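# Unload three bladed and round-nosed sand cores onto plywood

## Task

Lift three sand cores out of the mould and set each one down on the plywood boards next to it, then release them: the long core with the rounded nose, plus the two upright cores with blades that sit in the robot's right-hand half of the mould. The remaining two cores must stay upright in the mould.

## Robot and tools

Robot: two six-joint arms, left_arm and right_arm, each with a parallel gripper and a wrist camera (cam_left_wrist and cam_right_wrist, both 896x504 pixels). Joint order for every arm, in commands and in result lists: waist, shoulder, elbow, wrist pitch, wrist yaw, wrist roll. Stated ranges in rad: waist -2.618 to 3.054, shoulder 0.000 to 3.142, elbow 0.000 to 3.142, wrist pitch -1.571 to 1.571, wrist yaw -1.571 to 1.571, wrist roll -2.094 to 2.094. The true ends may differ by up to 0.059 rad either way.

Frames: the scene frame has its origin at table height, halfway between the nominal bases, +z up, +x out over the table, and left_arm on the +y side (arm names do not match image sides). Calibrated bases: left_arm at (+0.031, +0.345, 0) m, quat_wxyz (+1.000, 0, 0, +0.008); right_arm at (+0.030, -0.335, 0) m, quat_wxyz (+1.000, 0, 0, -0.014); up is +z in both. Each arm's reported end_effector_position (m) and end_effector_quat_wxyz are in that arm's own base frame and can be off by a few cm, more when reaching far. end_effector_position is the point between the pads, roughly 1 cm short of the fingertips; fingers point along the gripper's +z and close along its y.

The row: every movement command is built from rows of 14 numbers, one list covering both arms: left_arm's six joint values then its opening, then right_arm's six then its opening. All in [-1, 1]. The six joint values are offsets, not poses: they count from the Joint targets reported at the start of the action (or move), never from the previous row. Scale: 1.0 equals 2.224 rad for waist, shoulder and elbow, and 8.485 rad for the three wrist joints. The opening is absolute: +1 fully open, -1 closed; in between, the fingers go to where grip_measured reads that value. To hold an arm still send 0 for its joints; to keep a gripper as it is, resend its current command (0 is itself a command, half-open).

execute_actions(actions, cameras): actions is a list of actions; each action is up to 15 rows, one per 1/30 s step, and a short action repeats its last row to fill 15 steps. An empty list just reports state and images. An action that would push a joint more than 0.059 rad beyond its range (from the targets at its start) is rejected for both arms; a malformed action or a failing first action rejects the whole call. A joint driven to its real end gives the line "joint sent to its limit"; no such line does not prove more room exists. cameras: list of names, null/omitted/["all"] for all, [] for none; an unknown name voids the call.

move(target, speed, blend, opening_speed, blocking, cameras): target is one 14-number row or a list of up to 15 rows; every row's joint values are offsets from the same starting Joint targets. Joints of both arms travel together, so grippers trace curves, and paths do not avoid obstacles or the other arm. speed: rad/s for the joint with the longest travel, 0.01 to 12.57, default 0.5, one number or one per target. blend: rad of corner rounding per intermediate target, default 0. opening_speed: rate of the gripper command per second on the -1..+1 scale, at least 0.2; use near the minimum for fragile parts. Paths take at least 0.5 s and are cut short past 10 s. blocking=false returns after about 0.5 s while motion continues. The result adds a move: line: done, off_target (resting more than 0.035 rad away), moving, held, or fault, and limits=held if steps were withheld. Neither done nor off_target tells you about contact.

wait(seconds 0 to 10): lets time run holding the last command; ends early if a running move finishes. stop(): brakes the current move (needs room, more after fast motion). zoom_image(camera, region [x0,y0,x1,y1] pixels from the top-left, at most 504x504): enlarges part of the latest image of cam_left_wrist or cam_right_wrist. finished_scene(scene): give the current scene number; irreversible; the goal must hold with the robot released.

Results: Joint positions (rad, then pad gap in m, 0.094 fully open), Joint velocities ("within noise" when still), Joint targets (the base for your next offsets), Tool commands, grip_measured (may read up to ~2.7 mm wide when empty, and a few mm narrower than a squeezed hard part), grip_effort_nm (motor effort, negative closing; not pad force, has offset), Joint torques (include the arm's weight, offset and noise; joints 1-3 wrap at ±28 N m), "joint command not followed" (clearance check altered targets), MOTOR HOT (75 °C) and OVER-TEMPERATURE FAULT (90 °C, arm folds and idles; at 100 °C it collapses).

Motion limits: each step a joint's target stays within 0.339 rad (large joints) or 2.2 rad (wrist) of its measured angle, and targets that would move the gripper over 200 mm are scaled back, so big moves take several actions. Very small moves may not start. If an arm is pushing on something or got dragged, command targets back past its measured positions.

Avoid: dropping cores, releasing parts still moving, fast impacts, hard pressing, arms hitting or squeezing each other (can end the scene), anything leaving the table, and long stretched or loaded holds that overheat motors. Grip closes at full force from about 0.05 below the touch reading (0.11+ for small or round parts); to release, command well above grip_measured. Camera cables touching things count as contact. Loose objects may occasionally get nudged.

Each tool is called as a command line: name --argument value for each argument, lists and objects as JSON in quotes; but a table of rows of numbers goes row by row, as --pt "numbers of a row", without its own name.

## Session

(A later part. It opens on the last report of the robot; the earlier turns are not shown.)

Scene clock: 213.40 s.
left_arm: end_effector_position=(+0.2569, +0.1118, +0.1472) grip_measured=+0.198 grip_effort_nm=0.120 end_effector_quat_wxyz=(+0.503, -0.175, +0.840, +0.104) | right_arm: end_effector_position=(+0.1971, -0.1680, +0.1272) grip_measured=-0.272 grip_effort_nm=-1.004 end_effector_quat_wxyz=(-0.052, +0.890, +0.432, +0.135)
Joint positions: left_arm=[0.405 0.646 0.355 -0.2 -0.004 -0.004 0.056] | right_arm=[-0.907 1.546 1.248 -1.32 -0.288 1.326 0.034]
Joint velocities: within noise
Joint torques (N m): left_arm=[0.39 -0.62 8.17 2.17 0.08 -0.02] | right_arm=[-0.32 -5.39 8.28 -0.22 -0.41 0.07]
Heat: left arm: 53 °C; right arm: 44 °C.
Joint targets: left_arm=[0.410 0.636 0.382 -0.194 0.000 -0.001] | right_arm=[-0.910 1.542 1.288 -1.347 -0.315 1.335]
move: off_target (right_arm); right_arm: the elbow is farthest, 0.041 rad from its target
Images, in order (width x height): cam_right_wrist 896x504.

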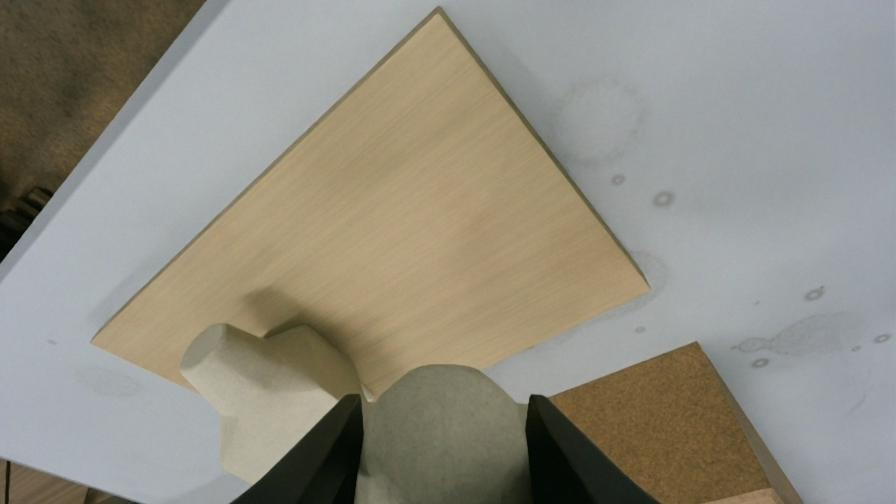

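move --target '[0,0,0,0,0,0,0.2,0,0,-0.1124,0.0295,0,0,-0.37]' --speed 0.3 --cameras '["cam_right_wrist"]'

Scene clock: 222.03 s.
left_arm: end_effector_position=(+0.2569, +0.1118, +0.1472) grip_measured=+0.198 grip_effort_nm=0.125 end_effector_quat_wxyz=(+0.503, -0.175, +0.840, +0.104) | right_arm: end_effector_position=(+0.1932, -0.1630, +0.0751) grip_measured=-0.272 grip_effort_nm=-1.004 end_effector_quat_wxyz=(-0.048, +0.890, +0.432, +0.136)
Joint positions: left_arm=[0.405 0.646 0.355 -0.2 -0.004 -0.004 0.056] | right_arm=[-0.907 1.546 1.039 -1.101 -0.288 1.326 0.034]
Joint velocities: within noise
Joint torques (N m): left_arm=[0.51 -0.62 8.14 2.14 0.08 0] | right_arm=[-0.31 -5.29 4.88 0.1 -0.41 0.06]
Heat: left arm: 52 °C; right arm: 41 °C.
Joint targets: left_arm=[0.410 0.636 0.382 -0.194 0.000 -0.001] | right_arm=[-0.910 1.542 1.039 -1.096 -0.315 1.335]
move: done
Images, in order (width x height): cam_right_wrist 896x504.

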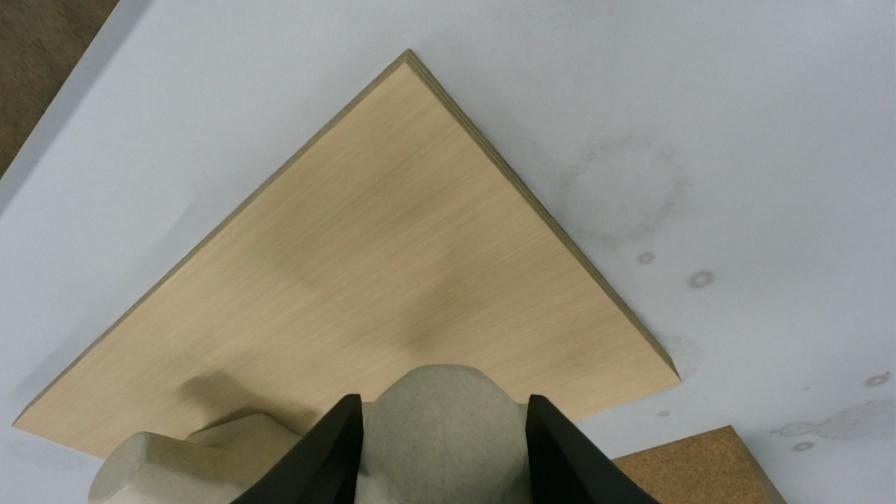

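move --target '[0,0,0,0,0,0,0.2,0,0,-0.045,0.0118,0,0,-0.37]' --speed 0.25 --cameras '[]'

move --target '[0,0,0,0,0,0,0.2,0,0,-0.014,0.0037,0,0,-0.37]' --speed 0.15 --cameras '[]'

Scene clock: 225.40 s.
left_arm: end_effector_position=(+0.2569, +0.1118, +0.1472) grip_measured=+0.198 grip_effort_nm=0.129 end_effector_quat_wxyz=(+0.503, -0.175, +0.840, +0.104) | right_arm: end_effector_position=(+0.1884, -0.1570, +0.0513) grip_measured=-0.272 grip_effort_nm=-1.004 end_effector_quat_wxyz=(-0.048, +0.890, +0.432, +0.136)
Joint positions: left_arm=[0.405 0.646 0.355 -0.2 -0.004 -0.004 0.056] | right_arm=[-0.907 1.546 0.939 -1.001 -0.288 1.326 0.034]
Joint velocities: within noise
Joint torques (N m): left_arm=[0.44 -0.7 8.12 2.13 0.06 -0.03] | right_arm=[-0.32 -5.14 4.7 0.11 -0.42 0.06]
Heat: left arm: 52 °C; right arm: 40 °C.
Joint targets: left_arm=[0.410 0.636 0.382 -0.194 0.000 -0.001] | right_arm=[-0.910 1.542 0.938 -0.996 -0.315 1.335]
move: done
No camera images: "cameras" was empty.

Scene clock: 226.33 s.
left_arm: end_effector_position=(+0.2569, +0.1118, +0.1472) grip_measured=+0.198 grip_effort_nm=0.125 end_effector_quat_wxyz=(+0.503, -0.175, +0.840, +0.104) | right_arm: end_effector_position=(+0.1870, -0.1551, +0.0444) grip_measured=-0.272 grip_effort_nm=-1.009 end_effector_quat_wxyz=(-0.047, +0.890, +0.432, +0.137)
Joint positions: left_arm=[0.405 0.646 0.355 -0.2 -0.004 -0.004 0.056] | right_arm=[-0.907 1.546 0.91 -0.97 -0.288 1.326 0.034]
Joint velocities: within noise
Joint torques (N m): left_arm=[0.53 -0.57 8.23 2.14 0.08 -0.06] | right_arm=[-0.32 -5.11 4.53 0.12 -0.41 0.05]
Heat: left arm: 52 °C; right arm: 40 °C.
Joint targets: left_arm=[0.410 0.636 0.382 -0.194 0.000 -0.001] | right_arm=[-0.910 1.542 0.907 -0.965 -0.315 1.335]
move: done
No camera images: "cameras" was empty.

move --target '[0,0,0,0,0,0,0.2,0,0,-0.012,0.0031,0,0,-0.37]' --speed 0.12 --cameras '[]'

move --target '[0,0,0,0,0,0,0.2,0,0,-0.01,0.0026,0,0,-0.37]' --speed 0.12 --cameras '["cam_right_wrist"]'

Scene clock: 229.40 s.
left_arm: end_effector_position=(+0.2569, +0.1118, +0.1472) grip_measured=+0.198 grip_effort_nm=0.120 end_effector_quat_wxyz=(+0.503, -0.175, +0.840, +0.104) | right_arm: end_effector_position=(+0.1847, -0.1522, +0.0384) grip_measured=-0.272 grip_effort_nm=-1.004 end_effector_quat_wxyz=(-0.049, +0.890, +0.432, +0.136)
Joint positions: left_arm=[0.405 0.646 0.355 -0.2 -0.004 -0.004 0.056] | right_arm=[-0.907 1.546 0.884 -0.949 -0.288 1.326 0.034]
Joint velocities: within noise
Joint torques (N m): left_arm=[0.44 -0.66 8.12 2.14 0.05 -0.02] | right_arm=[-0.32 -5.05 4.44 0.14 -0.41 0.06]
Heat: left arm: 52 °C; right arm: 39 °C.
Joint targets: left_arm=[0.410 0.636 0.382 -0.194 0.000 -0.001] | right_arm=[-0.910 1.542 0.881 -0.939 -0.315 1.335]
move: done
No camera images: "cameras" was empty.

Scene clock: 230.17 s.
left_arm: end_effector_position=(+0.2569, +0.1118, +0.1472) grip_measured=+0.198 grip_effort_nm=0.125 end_effector_quat_wxyz=(+0.503, -0.175, +0.840, +0.104) | right_arm: end_effector_position=(+0.1856, -0.1500, +0.0362) grip_measured=-0.272 grip_effort_nm=-1.004 end_effector_quat_wxyz=(-0.050, +0.890, +0.431, +0.142)
Joint positions: left_arm=[0.405 0.646 0.355 -0.2 -0.004 -0.004 0.056] | right_arm=[-0.907 1.546 0.871 -0.936 -0.301 1.327 0.034]
Joint velocities: within noise
Joint torques (N m): left_arm=[0.46 -0.59 8.12 2.13 0.08 -0.03] | right_arm=[-0.29 -5 3.66 0.25 -0.26 0.06]
Heat: left arm: 52 °C; right arm: 39 °C.
Joint targets: left_arm=[0.410 0.636 0.382 -0.194 0.000 -0.001] | right_arm=[-0.910 1.542 0.858 -0.917 -0.315 1.335]
move: done
Images, in order (width x height): cam_right_wrist 896x504.

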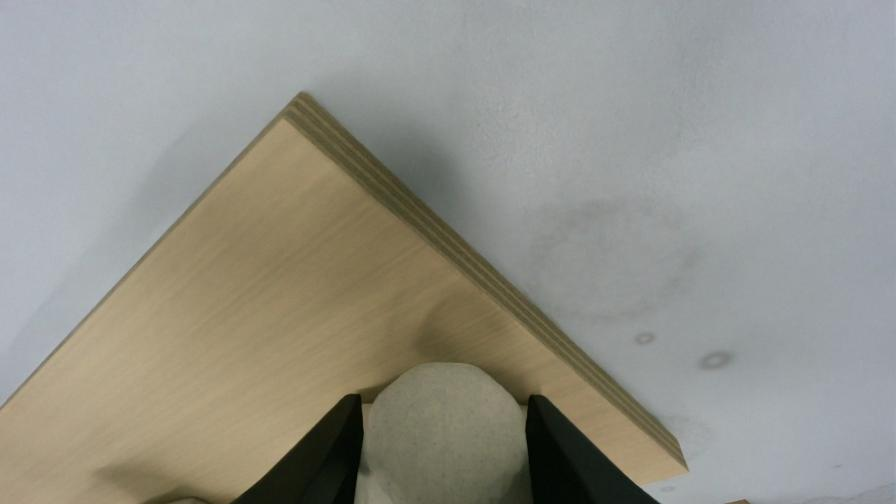

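move --pt "0 0 0 0 0 0 0.2 0 0 -0.011 0.003 0 0 -0.37" --pt "0 0 0 0 0 0 0.2 0 0 -0.011 0.003 0 0 -0.15" --speed 0.15 --opening_speed 0.25 --cameras '["cam_right_wrist"]'

Scene clock: 234.53 s.
left_arm: end_effector_position=(+0.2569, +0.1118, +0.1472) grip_measured=+0.198 grip_effort_nm=0.125 end_effector_quat_wxyz=(+0.503, -0.175, +0.840, +0.104) | right_arm: end_effector_position=(+0.1874, -0.1467, +0.0310) grip_measured=-0.153 grip_effort_nm=0.188 end_effector_quat_wxyz=(-0.050, +0.889, +0.428, +0.153)
Joint positions: left_arm=[0.405 0.646 0.355 -0.2 -0.004 -0.004 0.056] | right_arm=[-0.908 1.546 0.844 -0.903 -0.322 1.332 0.04]
Joint velocities: within noise
Joint torques (N m): left_arm=[0.4 -0.64 8.14 2.16 0.08 -0.02] | right_arm=[-0.17 -4.96 3.85 0.17 -0.11 0]
Heat: left arm: 52 °C; right arm: 38 °C.
Joint targets: left_arm=[0.410 0.636 0.382 -0.194 0.000 -0.001] | right_arm=[-0.910 1.542 0.834 -0.891 -0.315 1.335]
move: done
Images, in order (width x height): cam_right_wrist 896x504.

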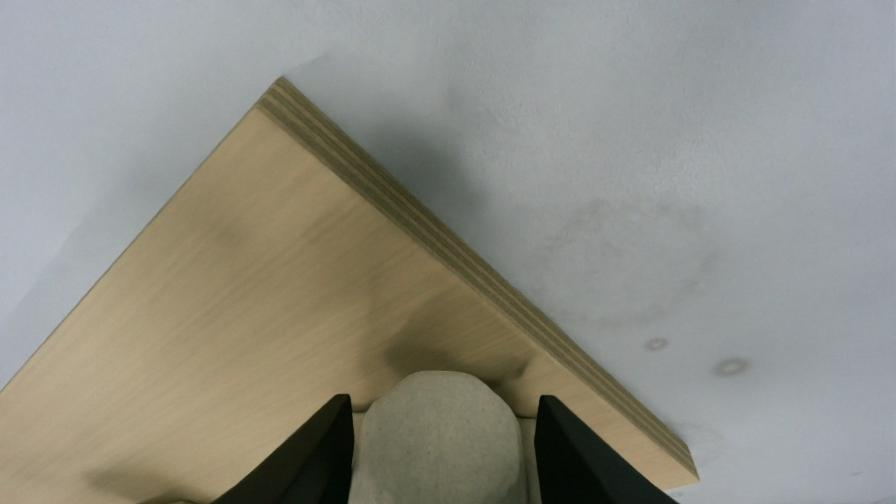

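move --pt "0 0 0 0 0 0 0.2 0 0 0 0 0 0 0" --pt "0 0 0 0 0 0 0.2 -0.0225 0 0.135 -0.0354 0 0 0" --pt "0 0 0 0 0 0 0.2 -0.0225 -0.12 0.2 -0.0354 0 -0.14 0" --speed '[0.4,0.4,0.9]' --opening_speed 0.6

Scene clock: 240.67 s.
left_arm: end_effector_position=(+0.2569, +0.1118, +0.1472) grip_measured=+0.198 grip_effort_nm=0.125 end_effector_quat_wxyz=(+0.503, -0.175, +0.840, +0.104) | right_arm: end_effector_position=(+0.2064, -0.1923, +0.1970) grip_measured=-0.003 grip_effort_nm=0.173 end_effector_quat_wxyz=(+0.219, +0.488, +0.841, +0.077)
Joint positions: left_arm=[0.405 0.646 0.355 -0.2 -0.004 -0.004 0.056] | right_arm=[-0.952 1.291 1.25 -1.18 -0.318 0.156 0.047]
Joint velocities: within noise
Joint torques (N m): left_arm=[0.54 -0.62 8.13 2.14 0.08 0] | right_arm=[-0.64 -4.77 7.76 0.53 -0.14 -0.15]
Heat: left arm: 52 °C; right arm: 38 °C.
Joint targets: left_arm=[0.410 0.636 0.382 -0.194 0.000 -0.001] | right_arm=[-0.960 1.275 1.279 -1.192 -0.315 0.147]
move: done

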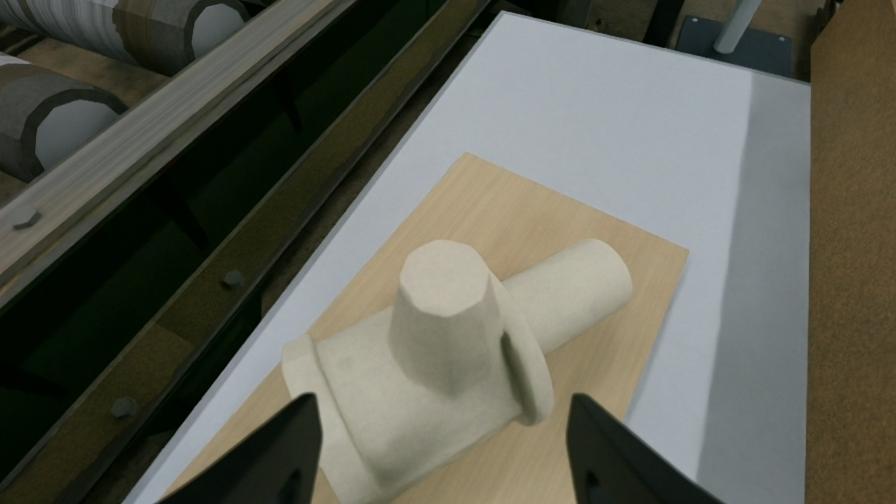

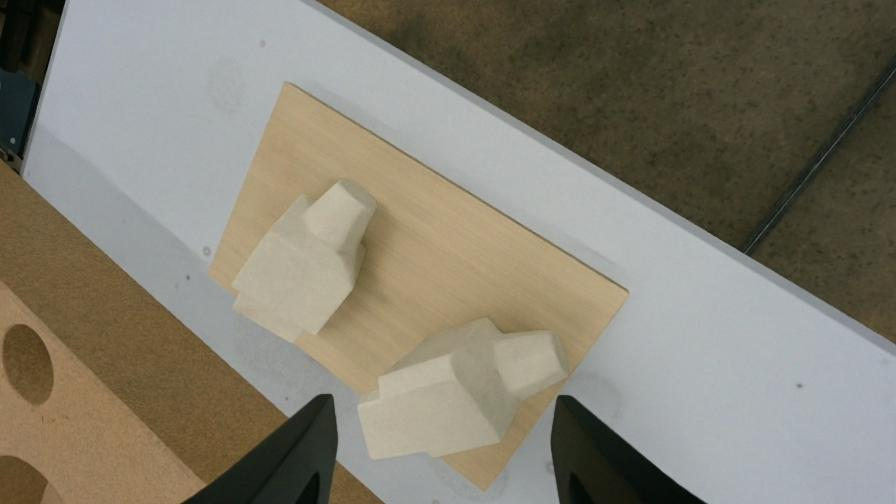

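finished_scene --scene 2

The scene is finished: the task was done.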